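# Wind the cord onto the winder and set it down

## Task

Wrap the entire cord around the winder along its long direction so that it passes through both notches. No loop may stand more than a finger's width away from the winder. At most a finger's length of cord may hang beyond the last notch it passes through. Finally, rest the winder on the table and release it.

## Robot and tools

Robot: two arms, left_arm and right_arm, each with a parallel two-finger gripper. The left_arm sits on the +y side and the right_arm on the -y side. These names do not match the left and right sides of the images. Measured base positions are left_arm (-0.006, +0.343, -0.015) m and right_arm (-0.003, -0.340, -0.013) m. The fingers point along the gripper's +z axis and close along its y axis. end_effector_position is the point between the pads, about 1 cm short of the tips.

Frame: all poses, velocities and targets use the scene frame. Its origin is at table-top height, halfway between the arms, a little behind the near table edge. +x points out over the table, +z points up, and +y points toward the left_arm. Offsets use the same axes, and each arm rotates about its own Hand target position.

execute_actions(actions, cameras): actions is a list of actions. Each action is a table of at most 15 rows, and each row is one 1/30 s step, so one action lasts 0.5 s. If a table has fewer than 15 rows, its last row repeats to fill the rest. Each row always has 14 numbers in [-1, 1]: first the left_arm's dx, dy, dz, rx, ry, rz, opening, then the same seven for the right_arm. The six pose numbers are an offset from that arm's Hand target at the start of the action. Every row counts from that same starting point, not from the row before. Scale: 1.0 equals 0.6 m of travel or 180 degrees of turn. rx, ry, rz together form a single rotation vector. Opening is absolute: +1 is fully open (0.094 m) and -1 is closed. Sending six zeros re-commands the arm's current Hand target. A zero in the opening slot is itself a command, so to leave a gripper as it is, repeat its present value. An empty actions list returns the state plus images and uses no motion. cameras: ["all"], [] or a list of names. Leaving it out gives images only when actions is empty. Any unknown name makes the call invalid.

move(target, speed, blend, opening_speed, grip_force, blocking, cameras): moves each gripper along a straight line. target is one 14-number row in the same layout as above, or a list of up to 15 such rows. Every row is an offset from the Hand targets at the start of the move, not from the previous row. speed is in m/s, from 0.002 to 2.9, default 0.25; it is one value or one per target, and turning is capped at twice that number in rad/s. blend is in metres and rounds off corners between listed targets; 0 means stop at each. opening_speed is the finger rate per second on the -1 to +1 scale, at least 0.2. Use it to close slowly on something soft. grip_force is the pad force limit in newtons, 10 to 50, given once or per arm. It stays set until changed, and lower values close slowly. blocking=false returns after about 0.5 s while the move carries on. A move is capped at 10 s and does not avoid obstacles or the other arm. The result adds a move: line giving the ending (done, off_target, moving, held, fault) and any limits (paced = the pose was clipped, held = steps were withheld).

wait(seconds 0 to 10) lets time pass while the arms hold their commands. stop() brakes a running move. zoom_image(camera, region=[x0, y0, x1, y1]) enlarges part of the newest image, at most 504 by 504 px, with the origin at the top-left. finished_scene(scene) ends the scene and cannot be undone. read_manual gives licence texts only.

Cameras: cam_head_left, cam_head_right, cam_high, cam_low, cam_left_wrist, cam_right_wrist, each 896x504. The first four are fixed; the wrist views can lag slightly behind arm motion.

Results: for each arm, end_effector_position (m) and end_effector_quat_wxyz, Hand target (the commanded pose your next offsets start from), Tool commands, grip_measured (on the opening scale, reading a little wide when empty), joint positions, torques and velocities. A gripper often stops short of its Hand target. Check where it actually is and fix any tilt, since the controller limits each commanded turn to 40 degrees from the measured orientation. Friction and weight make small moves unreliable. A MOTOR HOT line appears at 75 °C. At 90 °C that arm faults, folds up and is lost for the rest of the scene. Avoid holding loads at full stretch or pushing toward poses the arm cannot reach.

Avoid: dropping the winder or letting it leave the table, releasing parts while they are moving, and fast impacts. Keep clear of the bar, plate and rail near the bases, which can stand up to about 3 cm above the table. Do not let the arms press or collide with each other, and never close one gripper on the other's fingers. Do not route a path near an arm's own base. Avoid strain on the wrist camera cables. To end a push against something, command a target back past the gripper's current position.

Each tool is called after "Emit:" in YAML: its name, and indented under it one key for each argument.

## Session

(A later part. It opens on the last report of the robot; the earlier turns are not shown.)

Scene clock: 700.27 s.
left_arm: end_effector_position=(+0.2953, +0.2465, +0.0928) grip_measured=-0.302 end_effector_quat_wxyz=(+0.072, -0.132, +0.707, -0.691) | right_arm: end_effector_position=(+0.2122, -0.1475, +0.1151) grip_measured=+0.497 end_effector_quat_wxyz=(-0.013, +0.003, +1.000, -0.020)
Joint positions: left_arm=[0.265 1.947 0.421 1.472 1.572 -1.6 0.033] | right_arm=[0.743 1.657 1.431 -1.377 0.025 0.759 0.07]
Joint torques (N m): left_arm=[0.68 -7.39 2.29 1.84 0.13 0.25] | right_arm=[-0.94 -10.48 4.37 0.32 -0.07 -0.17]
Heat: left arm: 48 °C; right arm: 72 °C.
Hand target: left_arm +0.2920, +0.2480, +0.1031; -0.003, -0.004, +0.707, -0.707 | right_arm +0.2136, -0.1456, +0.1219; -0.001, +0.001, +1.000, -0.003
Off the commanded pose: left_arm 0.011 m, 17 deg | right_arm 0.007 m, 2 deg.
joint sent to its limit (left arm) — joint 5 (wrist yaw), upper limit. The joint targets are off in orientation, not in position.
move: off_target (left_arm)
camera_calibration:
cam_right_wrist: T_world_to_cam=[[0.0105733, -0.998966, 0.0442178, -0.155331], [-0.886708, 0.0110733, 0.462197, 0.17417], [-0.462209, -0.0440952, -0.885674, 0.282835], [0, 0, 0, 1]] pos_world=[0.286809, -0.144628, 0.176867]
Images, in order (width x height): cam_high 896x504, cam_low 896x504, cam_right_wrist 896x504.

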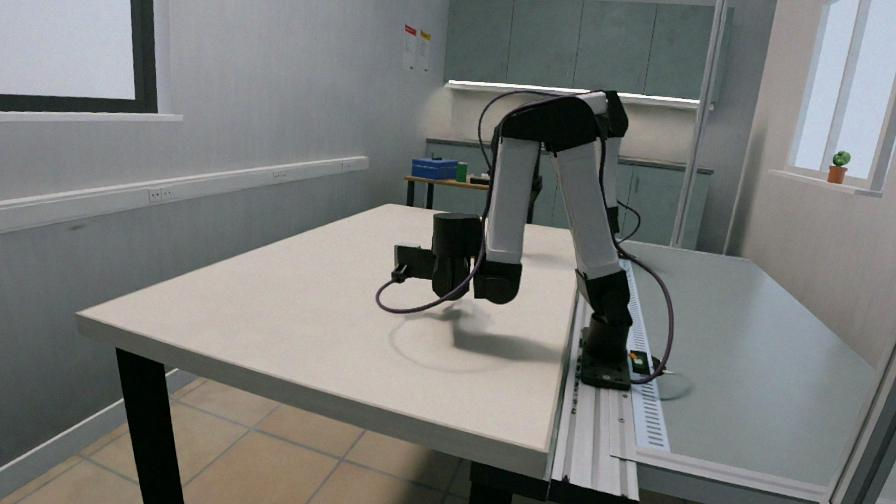

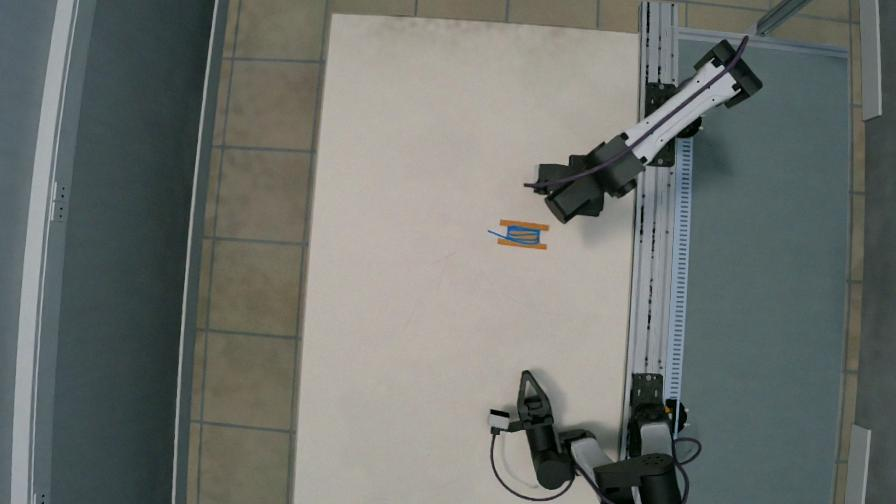

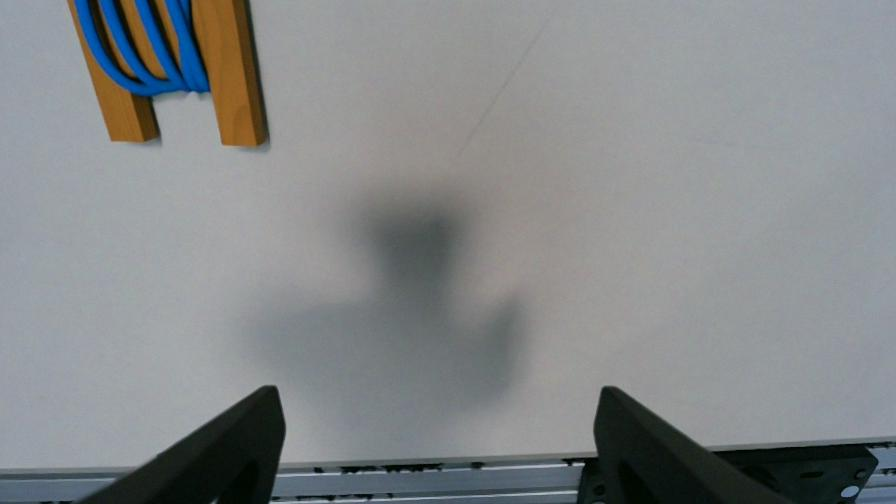

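Emit:
move:
  target: [0.05,-0.16,-0.05,0,0,0,-0.3,-0.1,-0.1,0.05,0,0,0,0.5]
  speed: 0.3
  cameras: ["cam_left_wrist","cam_high"]

Emit:
zoom_image:
  camera: "cam_high"
  region: [430, 200, 550, 280]

Scene clock: 709.23 s.
left_arm: end_effector_position=(+0.3149, +0.1511, +0.0720) grip_measured=-0.302 end_effector_quat_wxyz=(-0.019, -0.008, +0.719, -0.694) | right_arm: end_effector_position=(+0.1576, -0.2026, +0.1496) grip_measured=+0.497 end_effector_quat_wxyz=(+0.002, +0.003, +1.000, -0.006)
Joint positions: left_arm=[-0.068 2.148 0.681 1.446 1.543 -1.58 0.033] | right_arm=[0.731 1.336 1.268 -1.495 0.025 0.746 0.07]
Joint torques (N m): left_arm=[0.47 -5.2 4.31 1.97 -0.2 -0.02] | right_arm=[-0.94 -5.91 4.7 0.11 -0.08 -0.3]
Heat: left arm: 48 °C; right arm: 69 °C.
Hand target: left_arm +0.3219, +0.1520, +0.0731; -0.003, -0.004, +0.707, -0.707 | right_arm +0.1535, -0.2056, +0.1519; -0.001, +0.001, +1.000, -0.003
Off the commanded pose: left_arm 0.007 m, 3 deg | right_arm 0.006 m, 1 deg.
move: off_target (left_arm)
camera_calibration:
cam_left_wrist: T_world_to_cam=[[0.0180149, -0.0140169, 0.999739, -0.0748627], [-0.901907, 0.431355, 0.0222998, 0.256129], [-0.431555, -0.902074, -0.0048711, 0.363038], [0, 0, 0, 1]] pos_world=[0.389024, 0.215955, 0.0708999]
Images, in order (width x height): cam_high 896x504, cam_left_wrist 896x504.

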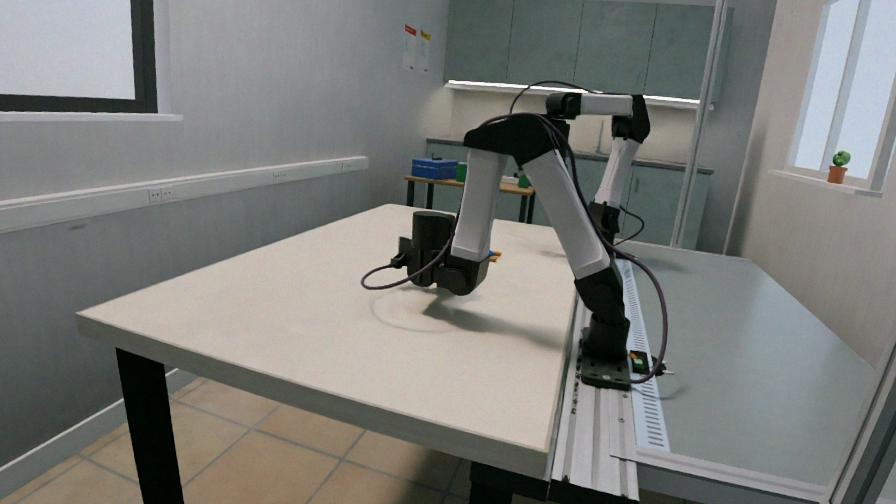

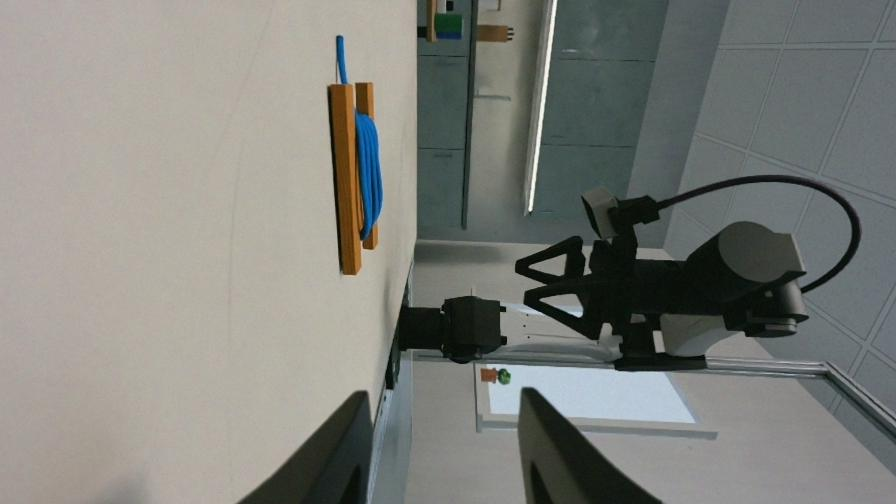

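Scaled by 4.200 from the camera's 896x504 image, which has a finer 1280x720 frame.

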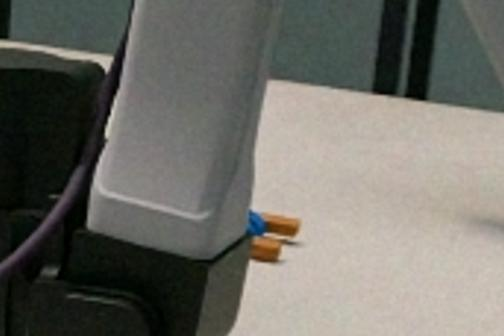

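Emit:
zoom_image:
  camera: "cam_left_wrist"
  region: [280, 30, 440, 290]

Scaled by 1.938 from the camera's 896x504 image, which has a finer 1280x720 frame.

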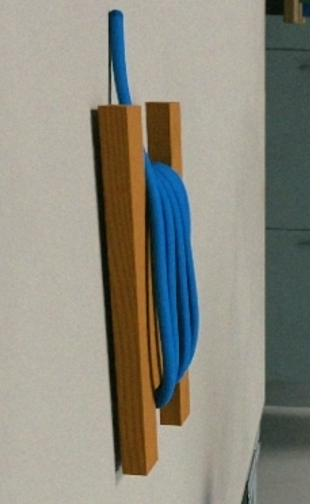

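Emit:
finished_scene:
  scene: 2

The scene is finished: the task was done.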